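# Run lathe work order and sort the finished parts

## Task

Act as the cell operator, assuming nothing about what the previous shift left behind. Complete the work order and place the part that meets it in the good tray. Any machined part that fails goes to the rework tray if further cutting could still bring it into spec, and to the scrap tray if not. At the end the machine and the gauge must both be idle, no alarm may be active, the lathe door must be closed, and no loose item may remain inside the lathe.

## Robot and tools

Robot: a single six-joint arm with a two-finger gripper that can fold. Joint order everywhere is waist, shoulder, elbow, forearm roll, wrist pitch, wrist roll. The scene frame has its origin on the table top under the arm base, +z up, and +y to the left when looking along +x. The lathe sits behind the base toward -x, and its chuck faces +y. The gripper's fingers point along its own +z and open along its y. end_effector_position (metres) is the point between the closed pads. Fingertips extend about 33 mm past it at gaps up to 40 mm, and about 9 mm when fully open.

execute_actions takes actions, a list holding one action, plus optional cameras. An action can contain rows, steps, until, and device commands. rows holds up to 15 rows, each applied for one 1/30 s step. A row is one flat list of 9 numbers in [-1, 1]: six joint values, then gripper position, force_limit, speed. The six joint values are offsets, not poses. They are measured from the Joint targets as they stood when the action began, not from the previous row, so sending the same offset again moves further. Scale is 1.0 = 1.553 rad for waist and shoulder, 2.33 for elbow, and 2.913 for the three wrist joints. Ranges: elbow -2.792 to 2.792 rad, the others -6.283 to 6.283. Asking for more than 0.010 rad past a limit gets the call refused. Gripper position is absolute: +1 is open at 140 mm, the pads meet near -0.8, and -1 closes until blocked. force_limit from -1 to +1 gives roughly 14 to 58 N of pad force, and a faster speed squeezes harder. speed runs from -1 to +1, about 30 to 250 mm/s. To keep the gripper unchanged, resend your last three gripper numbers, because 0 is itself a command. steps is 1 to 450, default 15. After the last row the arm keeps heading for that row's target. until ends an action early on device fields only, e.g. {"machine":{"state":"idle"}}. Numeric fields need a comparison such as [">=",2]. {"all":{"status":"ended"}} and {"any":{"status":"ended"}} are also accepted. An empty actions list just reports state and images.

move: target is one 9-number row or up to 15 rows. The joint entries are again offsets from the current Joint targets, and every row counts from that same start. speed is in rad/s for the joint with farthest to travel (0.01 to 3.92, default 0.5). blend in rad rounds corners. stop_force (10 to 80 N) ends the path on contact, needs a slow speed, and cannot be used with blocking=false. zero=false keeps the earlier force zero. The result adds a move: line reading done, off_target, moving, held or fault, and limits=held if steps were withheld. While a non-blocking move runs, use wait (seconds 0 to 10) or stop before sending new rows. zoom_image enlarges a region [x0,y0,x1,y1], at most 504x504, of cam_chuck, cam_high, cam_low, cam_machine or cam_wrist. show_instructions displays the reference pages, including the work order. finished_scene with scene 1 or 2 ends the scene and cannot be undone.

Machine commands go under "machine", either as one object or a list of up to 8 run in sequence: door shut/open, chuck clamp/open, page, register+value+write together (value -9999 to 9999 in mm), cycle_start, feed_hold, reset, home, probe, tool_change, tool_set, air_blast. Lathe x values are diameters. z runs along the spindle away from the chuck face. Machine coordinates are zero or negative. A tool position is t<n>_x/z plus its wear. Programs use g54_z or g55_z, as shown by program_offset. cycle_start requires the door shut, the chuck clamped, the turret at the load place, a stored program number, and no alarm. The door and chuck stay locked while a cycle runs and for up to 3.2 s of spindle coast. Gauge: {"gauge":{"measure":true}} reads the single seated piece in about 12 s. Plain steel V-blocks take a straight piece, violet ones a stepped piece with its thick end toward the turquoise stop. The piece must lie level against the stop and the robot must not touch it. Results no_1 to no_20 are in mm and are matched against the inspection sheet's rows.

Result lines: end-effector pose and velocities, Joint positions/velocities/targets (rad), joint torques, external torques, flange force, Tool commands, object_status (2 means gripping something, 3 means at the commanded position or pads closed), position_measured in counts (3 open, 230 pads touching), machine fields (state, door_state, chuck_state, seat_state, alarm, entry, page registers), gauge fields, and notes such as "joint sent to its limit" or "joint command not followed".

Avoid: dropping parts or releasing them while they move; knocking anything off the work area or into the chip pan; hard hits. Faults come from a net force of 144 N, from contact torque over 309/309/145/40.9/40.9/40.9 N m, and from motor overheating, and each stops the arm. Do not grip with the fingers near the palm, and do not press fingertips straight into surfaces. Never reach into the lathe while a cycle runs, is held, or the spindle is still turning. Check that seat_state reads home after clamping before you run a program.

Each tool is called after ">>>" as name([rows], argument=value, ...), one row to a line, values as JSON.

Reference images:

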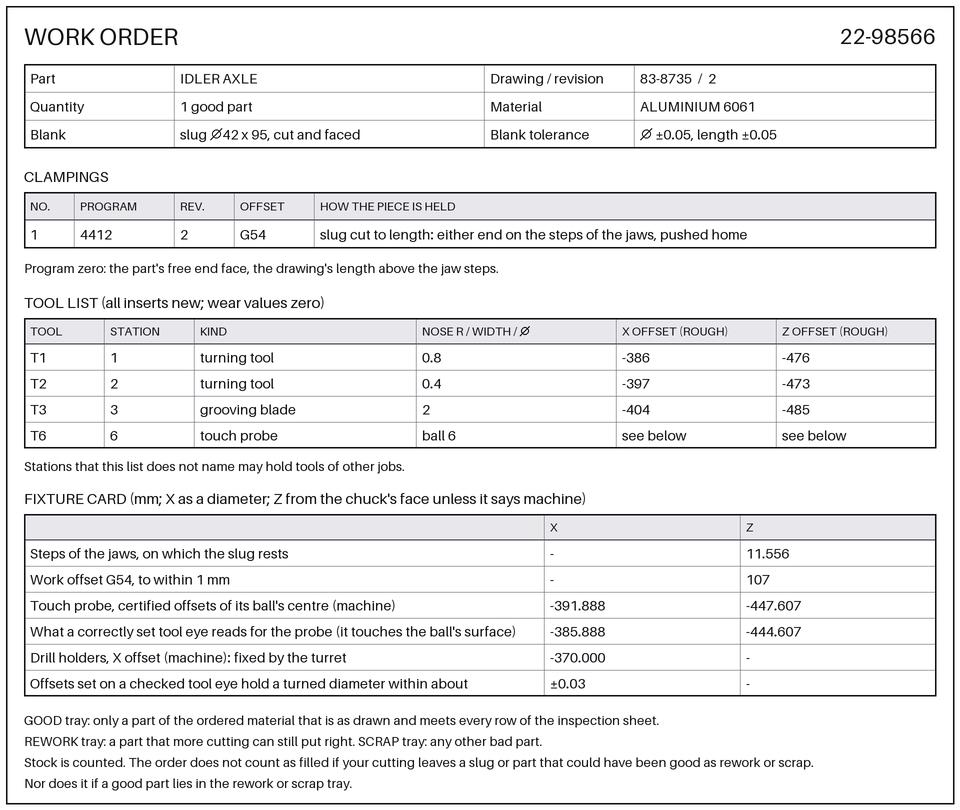

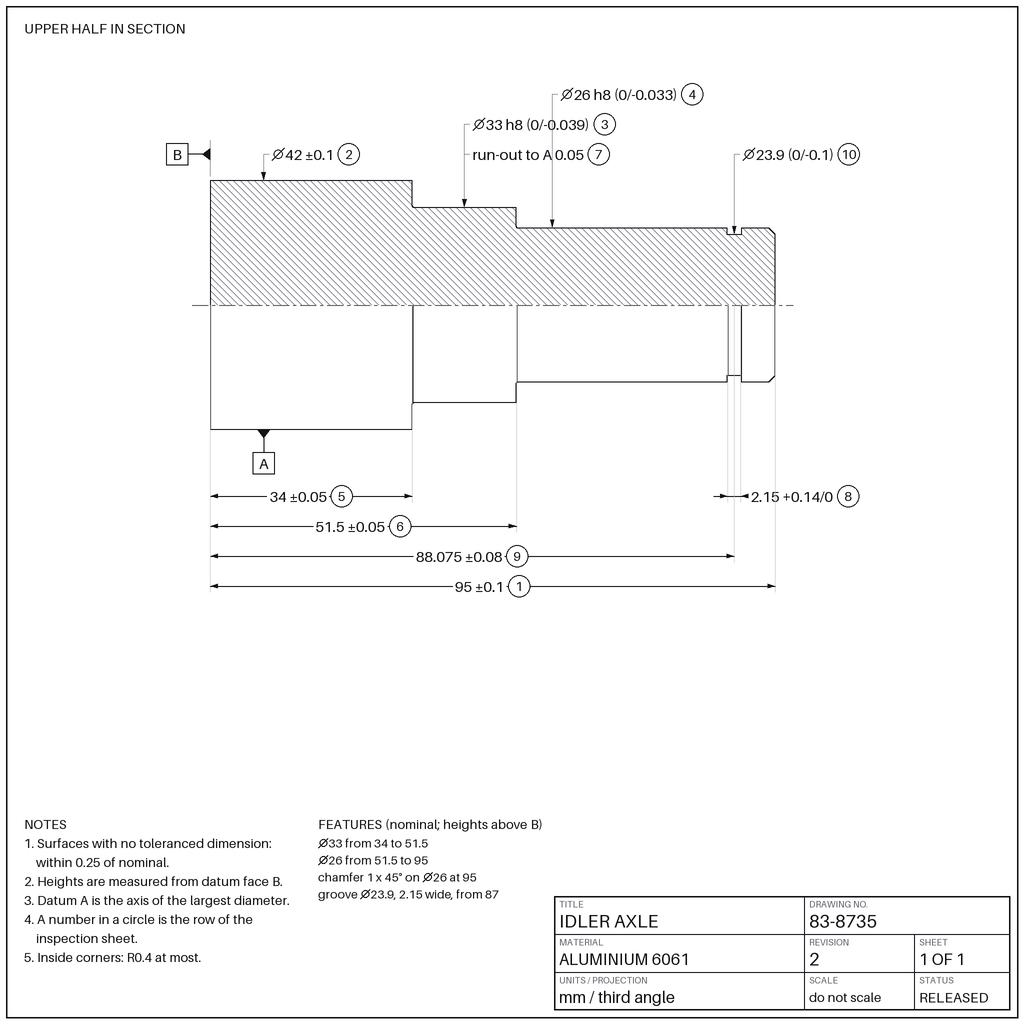

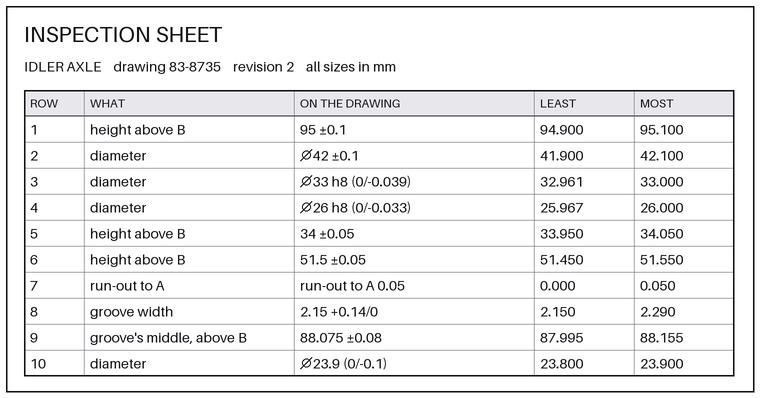

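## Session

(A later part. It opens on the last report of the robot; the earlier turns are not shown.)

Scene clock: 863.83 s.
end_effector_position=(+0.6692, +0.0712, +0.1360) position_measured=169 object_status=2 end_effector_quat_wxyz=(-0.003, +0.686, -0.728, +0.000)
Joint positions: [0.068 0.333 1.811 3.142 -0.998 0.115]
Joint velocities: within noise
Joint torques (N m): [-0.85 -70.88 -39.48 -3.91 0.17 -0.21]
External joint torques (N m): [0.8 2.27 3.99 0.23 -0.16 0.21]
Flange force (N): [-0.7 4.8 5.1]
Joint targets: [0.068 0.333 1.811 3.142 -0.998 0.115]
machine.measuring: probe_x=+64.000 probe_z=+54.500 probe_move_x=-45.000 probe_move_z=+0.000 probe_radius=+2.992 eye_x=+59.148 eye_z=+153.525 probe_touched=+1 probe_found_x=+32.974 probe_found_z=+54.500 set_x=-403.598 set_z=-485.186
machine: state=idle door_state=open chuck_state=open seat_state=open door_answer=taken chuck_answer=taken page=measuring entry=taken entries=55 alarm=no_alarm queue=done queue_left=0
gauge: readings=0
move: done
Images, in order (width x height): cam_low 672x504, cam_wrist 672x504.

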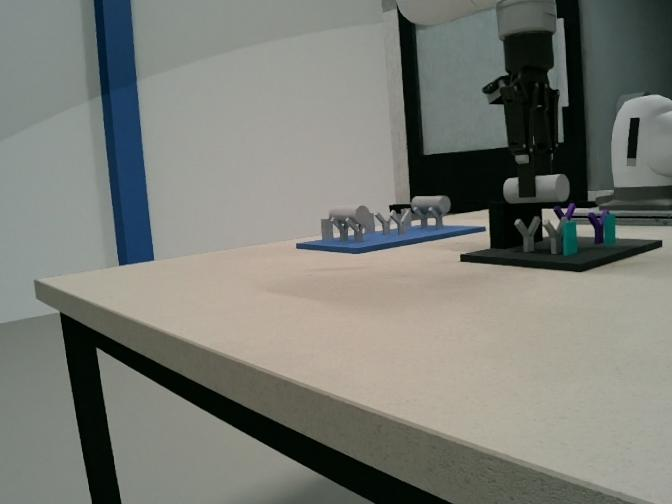

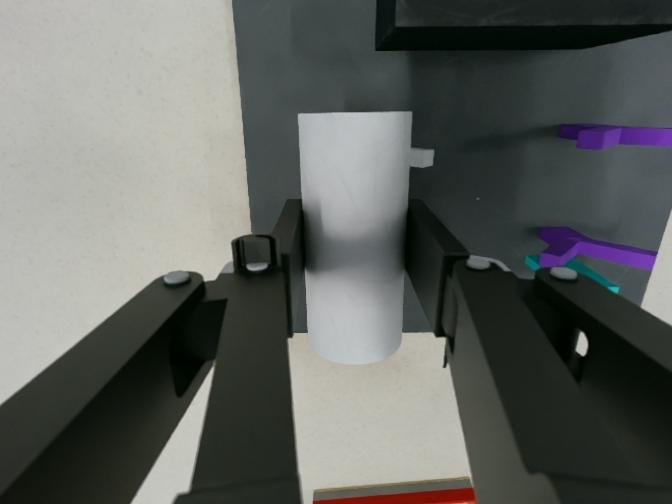

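>>> move(target=[0.0004,-0.0052,0.0049,0,0.0012,0.0002,-1,0,-1], speed=0.1, cameras=["cam_wrist","cam_low"])

>>> zoom_image(camera="cam_low", region=[440, 100, 672, 280])

>>> zoom_image(camera="cam_wrist", region=[230, 80, 500, 300])

Scene clock: 879.90 s.
end_effector_position=(+0.6634, +0.0712, +0.1360) position_measured=169 object_status=2 end_effector_quat_wxyz=(-0.003, +0.686, -0.728, +0.000)
Joint positions: [0.068 0.325 1.822 3.142 -0.994 0.115]
Joint velocities: within noise
Joint torques (N m): [-1.11 -70.03 -39.3 -3.9 0.12 -0.25]
External joint torques (N m): [1.19 2.38 4.21 0.27 -0.13 0.25]
Flange force (N): [-1.3 5.1 5.5]
Joint targets: [0.068 0.325 1.822 3.142 -0.994 0.115]
machine.measuring: probe_x=+64.000 probe_z=+54.500 probe_move_x=-45.000 probe_move_z=+0.000 probe_radius=+2.992 eye_x=+59.148 eye_z=+153.525 probe_touched=+1 probe_found_x=+32.974 probe_found_z=+54.500 set_x=-403.598 set_z=-485.186
machine: state=idle door_state=open chuck_state=open seat_state=open door_answer=taken chuck_answer=taken page=measuring entry=taken entries=55 alarm=no_alarm queue=done queue_left=0
gauge: readings=0
move: done
Images, in order (width x height): cam_low 672x504, cam_wrist 672x504.

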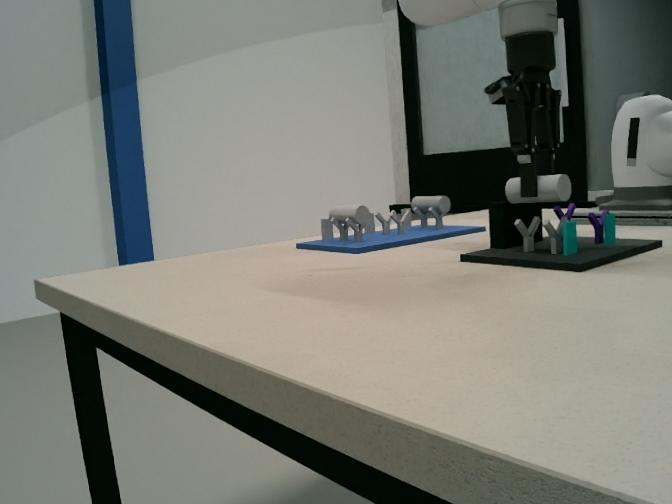

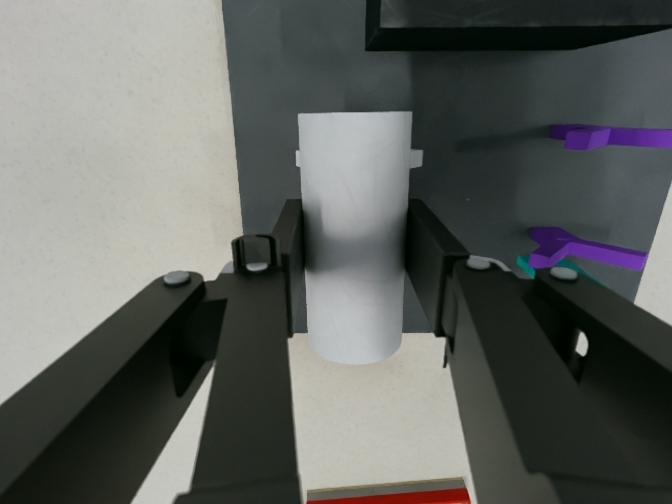

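Scaled by 2.172 from the camera's 672x504 image, which has a finer 960x720 frame.

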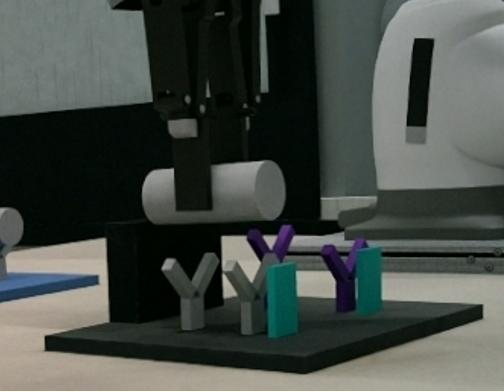

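Scaled by 1.867 from the camera's 672x504 image, which has a finer 960x720 frame.

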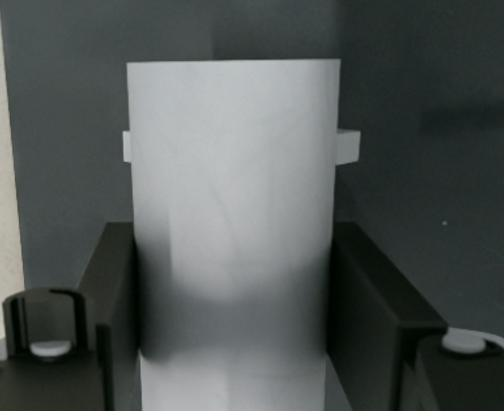

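>>> move(target=[0.0002,0.0142,0.0114,0,0.0167,0.0001,-1,0,-1], speed=0.06, cameras=["cam_wrist","cam_low"])

>>> zoom_image(camera="cam_low", region=[440, 100, 672, 280])

>>> zoom_image(camera="cam_wrist", region=[230, 80, 500, 300])

Scene clock: 895.97 s.
end_effector_position=(+0.6611, +0.0714, +0.1091) position_measured=169 object_status=2 end_effector_quat_wxyz=(-0.003, +0.686, -0.728, +0.000)
Joint positions: [0.069 0.347 1.849 3.142 -0.946 0.115]
Joint velocities: within noise
Joint torques (N m): [-0.69 -70.76 -37.83 -3.81 0.09 -0.2]
External joint torques (N m): [0.88 1.49 3.5 0.26 -0.08 0.2]
Flange force (N): [-0.8 5.0 4.0]
Joint targets: [0.069 0.347 1.849 3.142 -0.946 0.115]
machine.measuring: probe_x=+64.000 probe_z=+54.500 probe_move_x=-45.000 probe_move_z=+0.000 probe_radius=+2.992 eye_x=+59.148 eye_z=+153.525 probe_touched=+1 probe_found_x=+32.974 probe_found_z=+54.500 set_x=-403.598 set_z=-485.186
machine: state=idle door_state=open chuck_state=open seat_state=open door_answer=taken chuck_answer=taken page=measuring entry=taken entries=55 alarm=no_alarm queue=done queue_left=0
gauge: readings=0
move: done
Images, in order (width x height): cam_low 672x504, cam_wrist 672x504.

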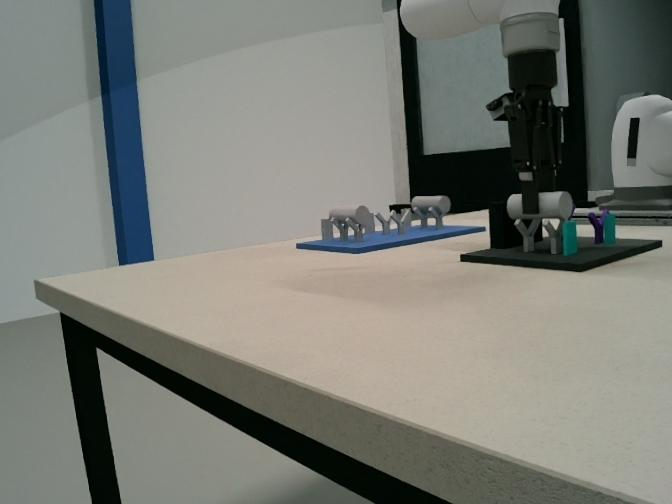

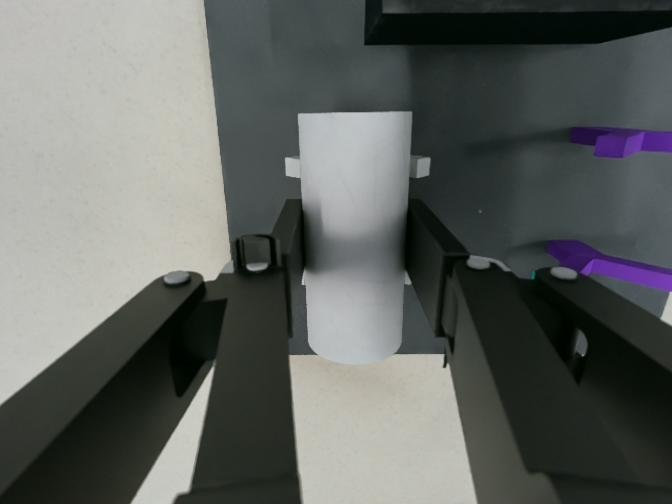

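Scaled by 2.172 from the camera's 672x504 image, which has a finer 960x720 frame.

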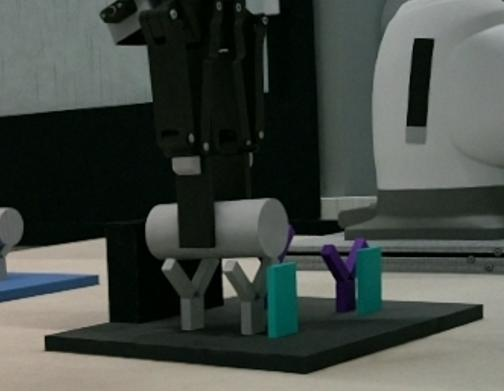

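Scaled by 1.867 from the camera's 672x504 image, which has a finer 960x720 frame.

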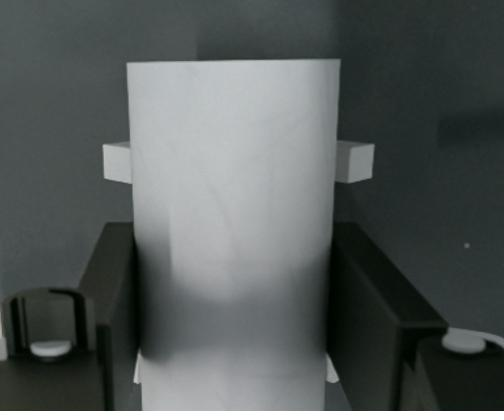

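>>> move(target=[0,0.00965,0.00482,0,0.00899,0,-1,0,-1], speed=0.01, stop_force=10, cameras=["cam_wrist","cam_low"])

>>> zoom_image(camera="cam_low", region=[440, 100, 672, 280])

Scene clock: 907.10 s.
end_effector_position=(+0.6611, +0.0715, +0.0968) position_measured=169 object_status=2 end_effector_quat_wxyz=(-0.003, +0.686, -0.728, +0.000)
Joint positions: [0.069 0.359 1.858 3.142 -0.924 0.115]
Joint velocities: within noise
Joint torques (N m): [-4.34 -63.32 -34.08 -5.13 1.18 -0.25]
External joint torques (N m): [4.16 -6.68 0.4 1.63 -1.18 0.25]
Flange force (N): [-5.1 9.6 -8.5]
Joint targets: [0.069 0.359 1.858 3.142 -0.924 0.115]
machine.measuring: probe_x=+64.000 probe_z=+54.500 probe_move_x=-45.000 probe_move_z=+0.000 probe_radius=+2.992 eye_x=+59.148 eye_z=+153.525 probe_touched=+1 probe_found_x=+32.974 probe_found_z=+54.500 set_x=-403.598 set_z=-485.186
machine: state=idle door_state=open chuck_state=open seat_state=open door_answer=taken chuck_answer=taken page=measuring entry=taken entries=55 alarm=no_alarm queue=done queue_left=0
gauge: readings=0
move: contact
Images, in order (width x height): cam_low 672x504, cam_wrist 672x504.

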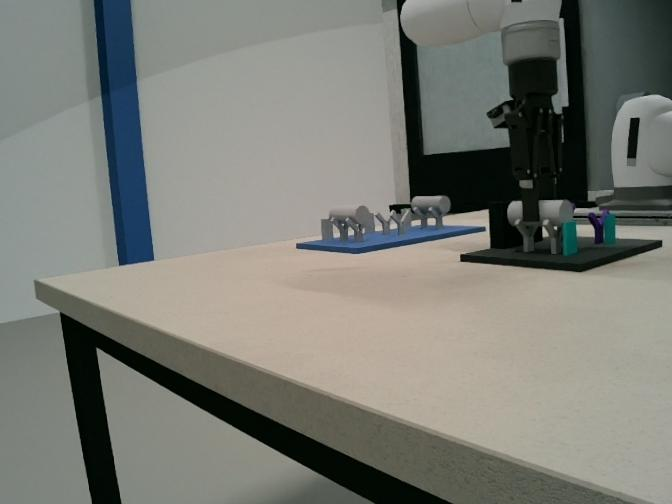

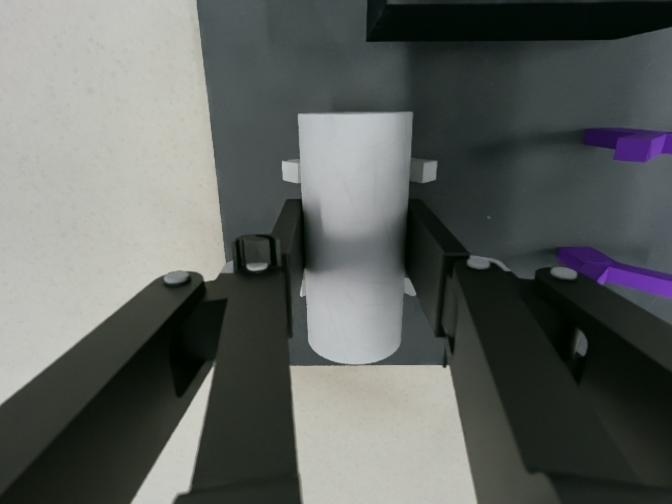

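Scaled by 2.172 from the camera's 672x504 image, which has a finer 960x720 frame.

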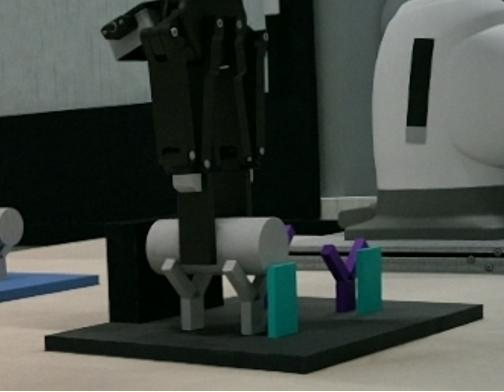

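>>> move(target=[0,-0.0010,-0.0006,0,-0.0011,0,-1,0,-1], speed=0.02, cameras=[])

>>> move(target=[0.0115,0.0020,-0.0019,0,-0.0004,0.0061,-1,0,-1], speed=0.012, stop_force=10, cameras=["cam_wrist","cam_low"])

>>> zoom_image(camera="cam_low", region=[440, 100, 672, 280])

Scene clock: 921.77 s.
end_effector_position=(+0.6612, +0.0715, +0.0985) position_measured=169 object_status=2 end_effector_quat_wxyz=(-0.003, +0.686, -0.728, +0.000)
Joint positions: [0.069 0.358 1.856 3.142 -0.927 0.115]
Joint velocities: within noise
Joint torques (N m): [-0.63 -71.16 -37.52 -3.68 0.17 -0.26]
External joint torques (N m): [0.89 1.65 3.93 0.21 -0.17 0.26]
Flange force (N): [-0.8 5.7 4.3]
Joint targets: [0.069 0.358 1.856 3.142 -0.927 0.115]
machine.measuring: probe_x=+64.000 probe_z=+54.500 probe_move_x=-45.000 probe_move_z=+0.000 probe_radius=+2.992 eye_x=+59.148 eye_z=+153.525 probe_touched=+1 probe_found_x=+32.974 probe_found_z=+54.500 set_x=-403.598 set_z=-485.186
machine: state=idle door_state=open chuck_state=open seat_state=open door_answer=taken chuck_answer=taken page=measuring entry=taken entries=55 alarm=no_alarm queue=done queue_left=0
gauge: readings=0
move: done
No camera images: "cameras" was empty.

Scene clock: 922.57 s.
end_effector_position=(+0.6613, +0.0733, +0.0987) position_measured=169 object_status=2 end_effector_quat_wxyz=(-0.003, +0.686, -0.728, +0.000)
Joint positions: [0.071 0.358 1.856 3.142 -0.928 0.118]
Joint velocities: within noise
Joint torques (N m): [13.08 -67.23 -37.66 2.52 1.88 -0.37]
External joint torques (N m): [-13.08 -2.05 4.08 -6 -1.88 0.37]
Flange force (N): [20.6 7.3 -2.4]
Joint targets: [0.071 0.358 1.856 3.142 -0.928 0.118]
machine.measuring: probe_x=+64.000 probe_z=+54.500 probe_move_x=-45.000 probe_move_z=+0.000 probe_radius=+2.992 eye_x=+59.148 eye_z=+153.525 probe_touched=+1 probe_found_x=+32.974 probe_found_z=+54.500 set_x=-403.598 set_z=-485.186
machine: state=idle door_state=open chuck_state=open seat_state=open door_answer=taken chuck_answer=taken page=measuring entry=taken entries=55 alarm=no_alarm queue=done queue_left=0
gauge: readings=0
move: contact; the waist is farthest, 0.016 rad from its target
Images, in order (width x height): cam_low 672x504, cam_wrist 672x504.

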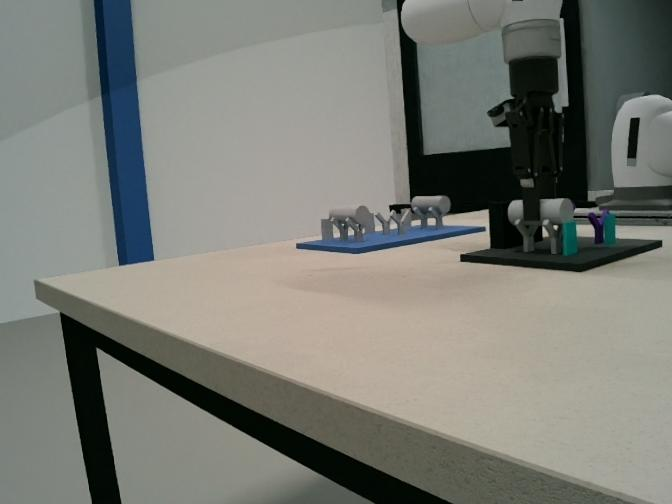

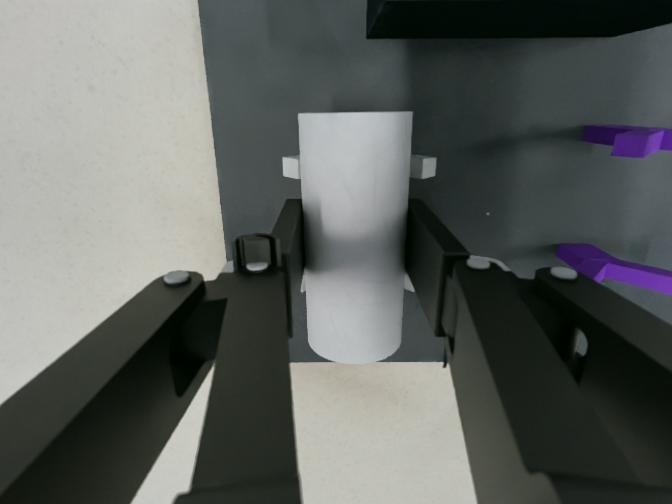

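Scaled by 2.172 from the camera's 672x504 image, which has a finer 960x720 frame.

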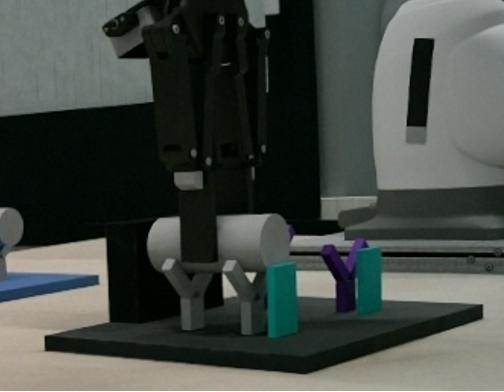

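>>> move(target=[-0.0006,0,0,0,0,-0.0003,-1,0,-1], speed=0.02, cameras=[])

>>> move(target=[0,0.0015,0.0009,0,0.0016,0,-1,0,-1], speed=0.01, stop_force=10, cameras=["cam_low"])

Scene clock: 928.97 s.
end_effector_position=(+0.6614, +0.0727, +0.0986) position_measured=169 object_status=2 end_effector_quat_wxyz=(-0.003, +0.686, -0.728, +0.000)
Joint positions: [0.07 0.358 1.856 3.142 -0.928 0.117]
Joint velocities: within noise
Joint torques (N m): [-0.13 -71.22 -37.41 -3.71 0.14 -0.21]
External joint torques (N m): [0.26 1.57 3.81 0.23 -0.15 0.21]
Flange force (N): [0.2 5.4 4.1]
Joint targets: [0.070 0.358 1.856 3.142 -0.928 0.117]
machine.measuring: probe_x=+64.000 probe_z=+54.500 probe_move_x=-45.000 probe_move_z=+0.000 probe_radius=+2.992 eye_x=+59.148 eye_z=+153.525 probe_touched=+1 probe_found_x=+32.974 probe_found_z=+54.500 set_x=-403.598 set_z=-485.186
machine: state=idle door_state=open chuck_state=open seat_state=open door_answer=taken chuck_answer=taken page=measuring entry=taken entries=55 alarm=no_alarm queue=done queue_left=0
gauge: readings=0
move: done
No camera images: "cameras" was empty.

Scene clock: 929.90 s.
end_effector_position=(+0.6614, +0.0727, +0.0968) position_measured=169 object_status=2 end_effector_quat_wxyz=(-0.003, +0.686, -0.728, +0.000)
Joint positions: [0.07 0.36 1.857 3.142 -0.924 0.117]
Joint velocities: within noise
Joint torques (N m): [-4.01 -64.11 -33.92 -4.82 1.1 -0.28]
External joint torques (N m): [4.4 -5.59 0.31 1.35 -1.1 0.28]
Flange force (N): [-5.8 8.1 -7.4]
Joint targets: [0.070 0.360 1.857 3.142 -0.924 0.117]
machine.measuring: probe_x=+64.000 probe_z=+54.500 probe_move_x=-45.000 probe_move_z=+0.000 probe_radius=+2.992 eye_x=+59.148 eye_z=+153.525 probe_touched=+1 probe_found_x=+32.974 probe_found_z=+54.500 set_x=-403.598 set_z=-485.186
machine: state=idle door_state=open chuck_state=open seat_state=open door_answer=taken chuck_answer=taken page=measuring entry=taken entries=55 alarm=no_alarm queue=done queue_left=0
gauge: readings=0
move: contact
Images, in order (width x height): cam_low 672x504.

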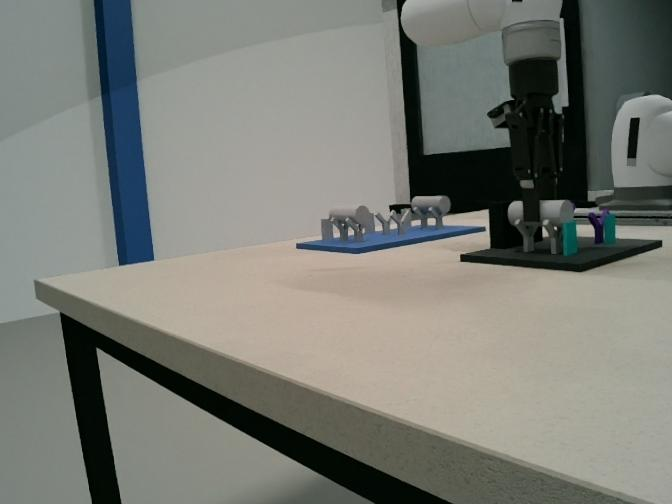

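>>> execute_actions([
  {"rows":[[0,0,0,0,0,0,-0.05,0,-1]],"steps":40},
], cameras=["cam_wrist"])

>>> execute_actions([
  {"gauge":{"measure":true},"steps":390,"until":{"gauge":{"readings":[">=",1]}}},
], cameras=[])

Scene clock: 937.97 s.
end_effector_position=(+0.6614, +0.0727, +0.0969) position_measured=135 object_status=3 end_effector_quat_wxyz=(-0.003, +0.686, -0.728, +0.000)
Joint positions: [0.07 0.36 1.857 3.142 -0.924 0.117]
Joint velocities: within noise
Joint torques (N m): [-0.64 -69.67 -35.93 -3.8 0.03 -0.26]
External joint torques (N m): [0.81 0.74 2.53 0.34 -0.03 0.26]
Flange force (N): [-0.9 4.2 2.5]
Joint targets: [0.070 0.360 1.857 3.142 -0.924 0.117]
machine.measuring: probe_x=+64.000 probe_z=+54.500 probe_move_x=-45.000 probe_move_z=+0.000 probe_radius=+2.992 eye_x=+59.148 eye_z=+153.525 probe_touched=+1 probe_found_x=+32.974 probe_found_z=+54.500 set_x=-403.598 set_z=-485.186
machine: state=idle door_state=open chuck_state=open seat_state=open door_answer=taken chuck_answer=taken page=measuring entry=taken entries=55 alarm=no_alarm queue=done queue_left=0
gauge: readings=0
Images, in order (width x height): cam_wrist 672x504.

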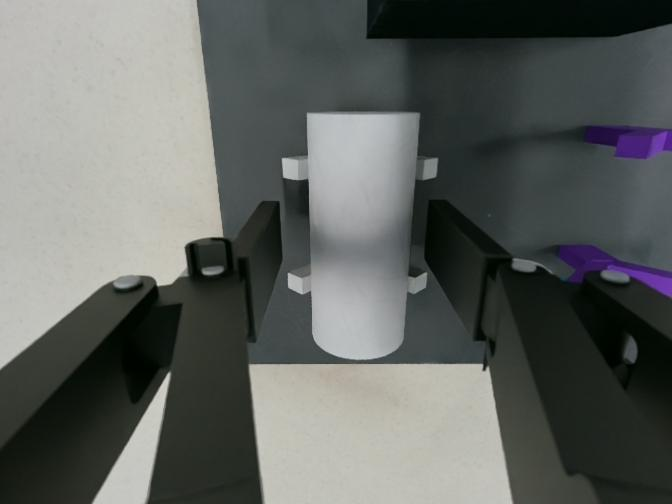

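Scene clock: 950.17 s.
end_effector_position=(+0.6614, +0.0727, +0.0969) position_measured=135 object_status=3 end_effector_quat_wxyz=(-0.003, +0.686, -0.728, +0.000)
Joint positions: [0.07 0.36 1.857 3.142 -0.924 0.117]
Joint velocities: within noise
Joint torques (N m): [-0.91 -69.64 -35.72 -3.77 0.02 -0.23]
External joint torques (N m): [1.09 -0.09 2.27 0.31 -0.03 0.23]
Flange force (N): [-1.2 4.8 1.5]
Joint targets: [0.070 0.360 1.857 3.142 -0.924 0.117]
Tool commands: gripper/position=-0.05 gripper/force_limit=+0.0 gripper/speed=-1.0
machine.measuring: probe_x=+64.000 probe_z=+54.500 probe_move_x=-45.000 probe_move_z=+0.000 probe_radius=+2.992 eye_x=+59.148 eye_z=+153.525 probe_touched=+1 probe_found_x=+32.974 probe_found_z=+54.500 set_x=-403.598 set_z=-485.186
machine: state=idle door_state=open chuck_state=open seat_state=open door_answer=taken chuck_answer=taken page=measuring entry=taken entries=55 alarm=no_alarm queue=done queue_left=0
gauge: message=started readings=1 no_1=95.014 no_2=41.984 no_3=32.978 no_4=25.981 no_5=33.990 no_6=51.490 no_7=0.025 no_8=2.224 no_9=88.068 no_10=23.850
No camera images: "cameras" was empty.

>>> move(target=[0,-0.0028,0.0026,0,0.0006,0,-0.05,0,-1], speed=0.02, cameras=["cam_wrist"])

>>> execute_actions([
  {"rows":[[0,0,0,0,0,0,-1,0,-1]],"steps":60,"machine":{"door":"shut"}},
], cameras=["cam_wrist"])

Scene clock: 963.30 s.
end_effector_position=(+0.6583, +0.0725, +0.0970) position_measured=135 object_status=3 end_effector_quat_wxyz=(-0.003, +0.686, -0.728, +0.000)
Joint positions: [0.07 0.355 1.863 3.142 -0.922 0.117]
Joint velocities: within noise
Joint torques (N m): [-1.19 -68.97 -35.63 -3.82 0.13 -0.28]
External joint torques (N m): [1.18 0.02 2.12 0.35 -0.13 0.28]
Flange force (N): [-1.5 4.3 1.3]
Joint targets: [0.070 0.355 1.863 3.142 -0.922 0.117]
machine.measuring: probe_x=+64.000 probe_z=+54.500 probe_move_x=-45.000 probe_move_z=+0.000 probe_radius=+2.992 eye_x=+59.148 eye_z=+153.525 probe_touched=+1 probe_found_x=+32.974 probe_found_z=+54.500 set_x=-403.598 set_z=-485.186
machine: state=idle door_state=open chuck_state=open seat_state=open door_answer=taken chuck_answer=taken page=measuring entry=taken entries=55 alarm=no_alarm queue=done queue_left=0
gauge: message=started readings=1 no_1=95.014 no_2=41.984 no_3=32.978 no_4=25.981 no_5=33.990 no_6=51.490 no_7=0.025 no_8=2.224 no_9=88.068 no_10=23.850
move: done
Images, in order (width x height): cam_wrist 672x504.

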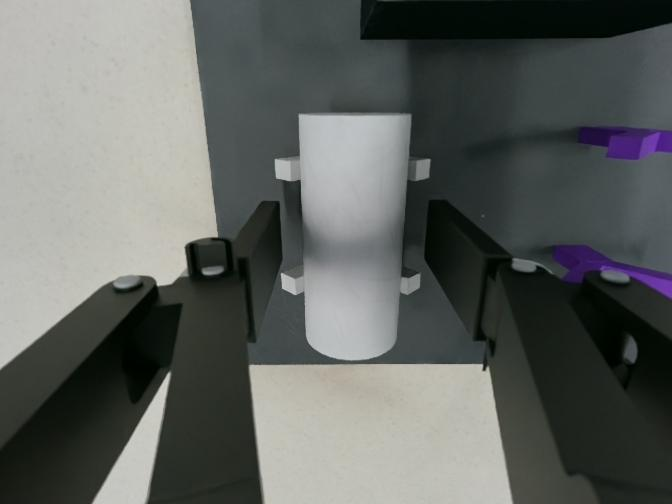

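Scene clock: 965.50 s.
end_effector_position=(+0.6583, +0.0725, +0.0970) position_measured=169 object_status=2 end_effector_quat_wxyz=(-0.003, +0.686, -0.728, +0.000)
Joint positions: [0.07 0.355 1.863 3.142 -0.922 0.117]
Joint velocities: within noise
Joint torques (N m): [2.03 -60.97 -21.09 -3.09 -4.84 -0.56]
External joint torques (N m): [-2.09 -8.16 -12.52 -0.39 4.84 0.56]
Flange force (N): [0.5 -11.0 -9.0]
Joint targets: [0.070 0.355 1.863 3.142 -0.922 0.117]
machine.measuring: probe_x=+64.000 probe_z=+54.500 probe_move_x=-45.000 probe_move_z=+0.000 probe_radius=+2.992 eye_x=+59.148 eye_z=+153.525 probe_touched=+1 probe_found_x=+32.974 probe_found_z=+54.500 set_x=-403.598 set_z=-485.186
machine: state=idle door_state=shut chuck_state=open seat_state=open door_answer=taken chuck_answer=taken page=measuring entry=taken entries=55 alarm=no_alarm queue=running queue_left=0
gauge: message=started readings=1 no_1=95.014 no_2=41.984 no_3=32.978 no_4=25.981 no_5=33.990 no_6=51.490 no_7=0.025 no_8=2.224 no_9=88.068 no_10=23.850
Images, in order (width x height): cam_wrist 672x504.

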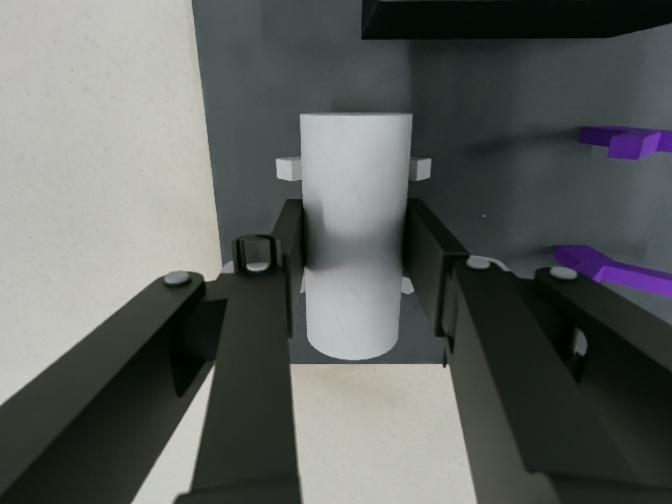

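>>> move([
  [0,-0.01036,-0.00498,0,-0.01004,0,-1,0,-1],
  [0,-0.06885,-0.04904,0,-0.07647,0,-1,0,-1],
  [0.4492,-0.0836,-0.0176,0,-0.0592,0.2189,-1,0,-1],
], speed=[0.03,0.25,0.6], blend=[0.01,0.03,0], cameras=["cam_wrist","cam_high"])

Scene clock: 984.53 s.
end_effector_position=(+0.4377, +0.4598, +0.2016) position_measured=169 object_status=2 end_effector_quat_wxyz=(-0.003, +0.707, -0.707, +0.000)
Joint positions: [0.768 0.225 1.822 3.142 -1.095 0.755]
Joint velocities: within noise
Joint torques (N m): [-1.33 -61.46 -41.34 -4.21 0.07 -0.24]
External joint torques (N m): [1.03 1.82 4.03 0.34 -0.09 0.24]
Flange force (N): [2.1 4.7 5.4]
Joint targets: [0.768 0.225 1.822 3.142 -1.095 0.755]
machine.measuring: probe_x=+64.000 probe_z=+54.500 probe_move_x=-45.000 probe_move_z=+0.000 probe_radius=+2.992 eye_x=+59.148 eye_z=+153.525 probe_touched=+1 probe_found_x=+32.974 probe_found_z=+54.500 set_x=-403.598 set_z=-485.186
machine: state=idle door_state=shut chuck_state=open seat_state=open door_answer=taken chuck_answer=taken page=measuring entry=taken entries=55 alarm=no_alarm queue=done queue_left=0
gauge: message=started readings=1 no_1=95.014 no_2=41.984 no_3=32.978 no_4=25.981 no_5=33.990 no_6=51.490 no_7=0.025 no_8=2.224 no_9=88.068 no_10=23.850
move: done
Images, in order (width x height): cam_high 672x504, cam_wrist 672x504.

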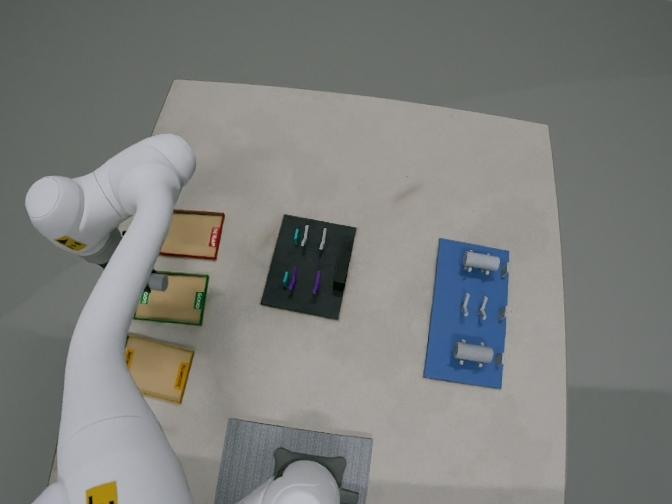

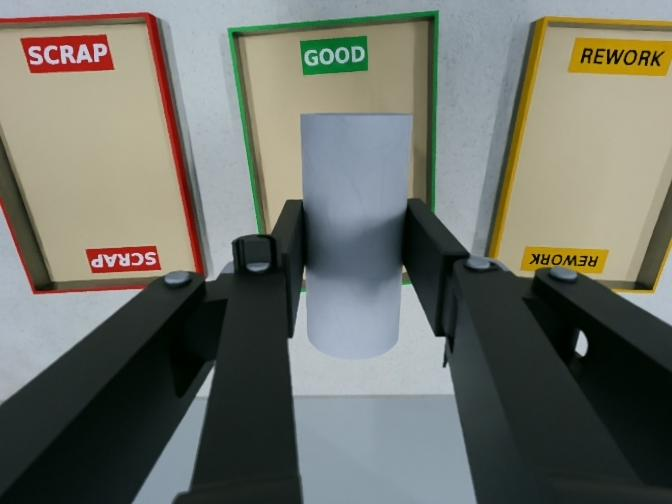

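>>> move(target=[0,0.0888,0.0514,0,0.0885,0,-1,0,-1], speed=0.15, cameras=["cam_wrist"])

>>> move(target=[0,0.01157,0.00395,0,0.00933,0,-1,0,-1], speed=0.012, stop_force=10, cameras=["cam_wrist"])

Scene clock: 998.30 s.
end_effector_position=(+0.4383, +0.4605, +0.0587) position_measured=169 object_status=2 end_effector_quat_wxyz=(-0.003, +0.707, -0.707, +0.000)
Joint positions: [0.768 0.363 1.942 3.142 -0.837 0.755]
Joint velocities: within noise
Joint torques (N m): [-1.33 -69.2 -34.9 -3.52 0.16 -0.22]
External joint torques (N m): [1.19 1.56 3.69 0.29 -0.19 0.22]
Flange force (N): [2.1 5.1 3.8]
Joint targets: [0.768 0.363 1.942 3.142 -0.837 0.755]
machine.measuring: probe_x=+64.000 probe_z=+54.500 probe_move_x=-45.000 probe_move_z=+0.000 probe_radius=+2.992 eye_x=+59.148 eye_z=+153.525 probe_touched=+1 probe_found_x=+32.974 probe_found_z=+54.500 set_x=-403.598 set_z=-485.186
machine: state=idle door_state=shut chuck_state=open seat_state=open door_answer=taken chuck_answer=taken page=measuring entry=taken entries=55 alarm=no_alarm queue=done queue_left=0
gauge: message=started readings=1 no_1=95.014 no_2=41.984 no_3=32.978 no_4=25.981 no_5=33.990 no_6=51.490 no_7=0.025 no_8=2.224 no_9=88.068 no_10=23.850
move: done
Images, in order (width x height): cam_wrist 672x504.

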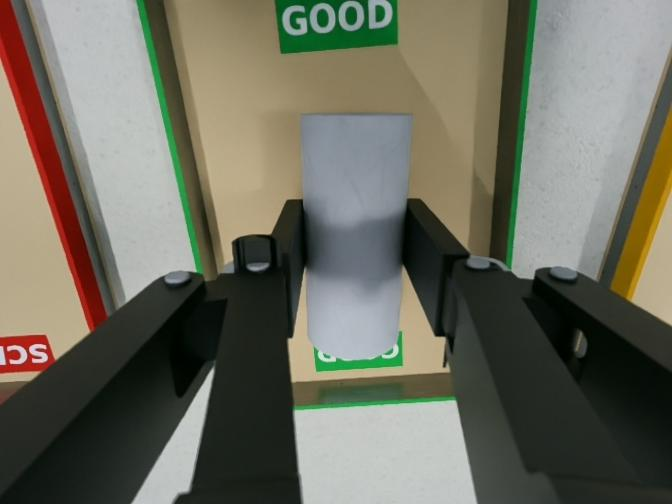

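Scene clock: 1000.40 s.
end_effector_position=(+0.4384, +0.4606, +0.0487) position_measured=169 object_status=2 end_effector_quat_wxyz=(-0.003, +0.707, -0.707, +0.000)
Joint positions: [0.768 0.375 1.948 3.142 -0.819 0.755]
Joint velocities: within noise
Joint torques (N m): [-0.47 -53.11 -27.62 -3.19 2.4 -0.23]
External joint torques (N m): [0.23 -14.75 -3.23 -0.01 -2.42 0.22]
Flange force (N): [7.2 7.8 -23.8]
Joint targets: [0.768 0.375 1.948 3.142 -0.819 0.755]
machine.measuring: probe_x=+64.000 probe_z=+54.500 probe_move_x=-45.000 probe_move_z=+0.000 probe_radius=+2.992 eye_x=+59.148 eye_z=+153.525 probe_touched=+1 probe_found_x=+32.974 probe_found_z=+54.500 set_x=-403.598 set_z=-485.186
machine: state=idle door_state=shut chuck_state=open seat_state=open door_answer=taken chuck_answer=taken page=measuring entry=taken entries=55 alarm=no_alarm queue=done queue_left=0
gauge: message=started readings=1 no_1=95.014 no_2=41.984 no_3=32.978 no_4=25.981 no_5=33.990 no_6=51.490 no_7=0.025 no_8=2.224 no_9=88.068 no_10=23.850
move: contact
Images, in order (width x height): cam_wrist 672x504.

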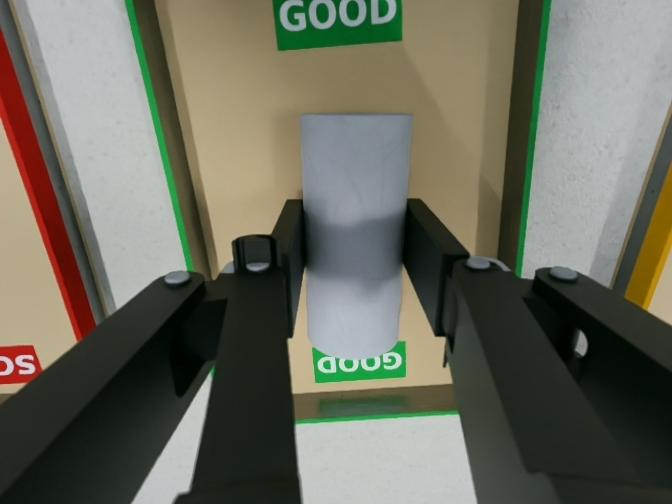

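>>> execute_actions([
  {"rows":[[0,0,0,0,0,0,-0.05,0,-1]],"steps":40},
], cameras=[])

>>> move([
  [0,-0.0077,-0.0026,0,-0.0062,0,-0.05,0,-1],
  [0,-0.0966,-0.0541,0,-0.0946,0,-0.05,0,-1],
], speed=[0.04,0.25], blend=[0.01,0])

Scene clock: 1008.10 s.
end_effector_position=(+0.4383, +0.4606, +0.0487) position_measured=135 object_status=3 end_effector_quat_wxyz=(-0.003, +0.707, -0.707, +0.000)
Joint positions: [0.768 0.375 1.948 3.142 -0.819 0.755]
Joint velocities: within noise
Joint torques (N m): [-1.19 -67.35 -32.49 -3.46 0.09 -0.2]
External joint torques (N m): [1.13 -1.13 1.82 0.28 -0.13 0.2]
Flange force (N): [2.0 4.8 -0.5]
Joint targets: [0.768 0.375 1.948 3.142 -0.819 0.755]
machine.measuring: probe_x=+64.000 probe_z=+54.500 probe_move_x=-45.000 probe_move_z=+0.000 probe_radius=+2.992 eye_x=+59.148 eye_z=+153.525 probe_touched=+1 probe_found_x=+32.974 probe_found_z=+54.500 set_x=-403.598 set_z=-485.186
machine: state=idle door_state=shut chuck_state=open seat_state=open door_answer=taken chuck_answer=taken page=measuring entry=taken entries=55 alarm=no_alarm queue=done queue_left=0
gauge: message=started readings=1 no_1=95.014 no_2=41.984 no_3=32.978 no_4=25.981 no_5=33.990 no_6=51.490 no_7=0.025 no_8=2.224 no_9=88.068 no_10=23.850
No camera images: "cameras" was empty.

Scene clock: 1009.90 s.
end_effector_position=(+0.4378, +0.4600, +0.2019) position_measured=135 object_status=3 end_effector_quat_wxyz=(-0.003, +0.707, -0.707, +0.000)
Joint positions: [0.768 0.225 1.822 3.142 -1.095 0.755]
Joint velocities: within noise
Joint torques (N m): [-1.71 -59.54 -39.47 -4.15 0.04 -0.32]
External joint torques (N m): [1.42 0.09 2.41 0.3 -0.07 0.32]
Flange force (N): [1.2 4.9 2.4]
Joint targets: [0.768 0.225 1.822 3.142 -1.095 0.755]
machine.measuring: probe_x=+64.000 probe_z=+54.500 probe_move_x=-45.000 probe_move_z=+0.000 probe_radius=+2.992 eye_x=+59.148 eye_z=+153.525 probe_touched=+1 probe_found_x=+32.974 probe_found_z=+54.500 set_x=-403.598 set_z=-485.186
machine: state=idle door_state=shut chuck_state=open seat_state=open door_answer=taken chuck_answer=taken page=measuring entry=taken entries=55 alarm=no_alarm queue=done queue_left=0
gauge: message=started readings=1 no_1=95.014 no_2=41.984 no_3=32.978 no_4=25.981 no_5=33.990 no_6=51.490 no_7=0.025 no_8=2.224 no_9=88.068 no_10=23.850
move: done; blend cut to 0.009 rad at target 1

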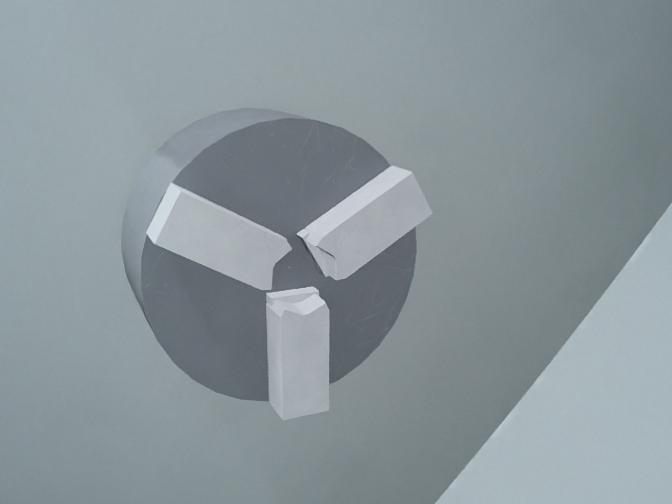

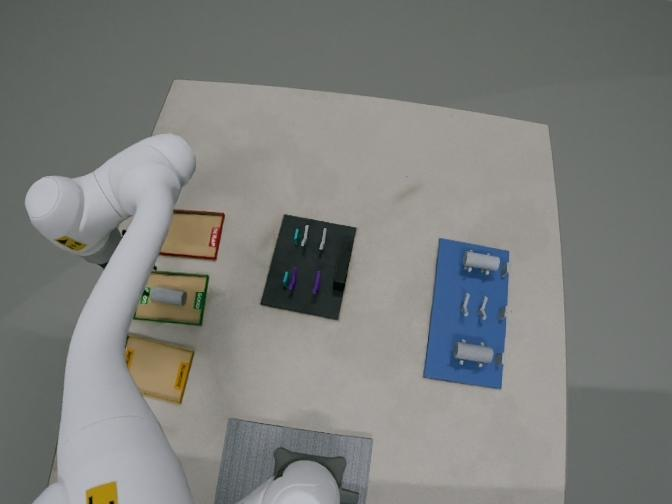

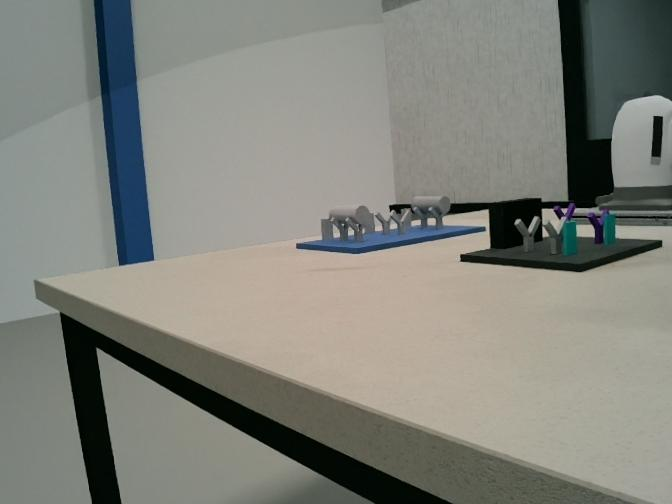

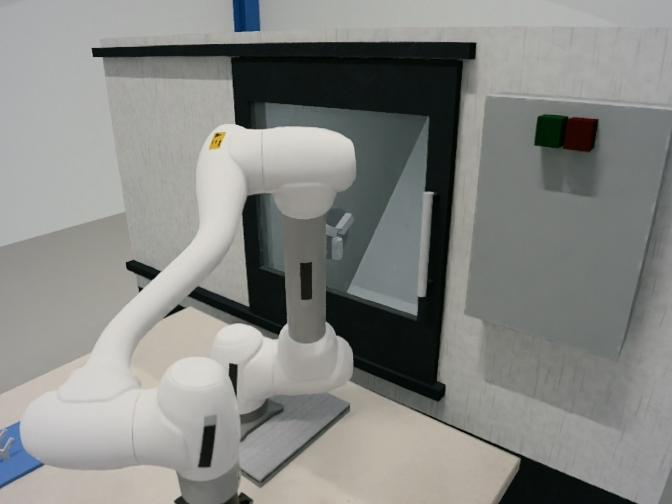

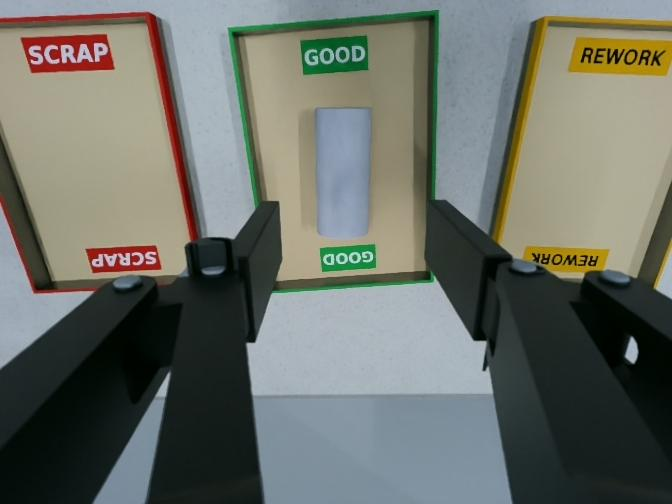

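Part is in the GOOD tray, door shut, everything idle.

>>> finished_scene(scene=2)

The scene is finished: the task was done.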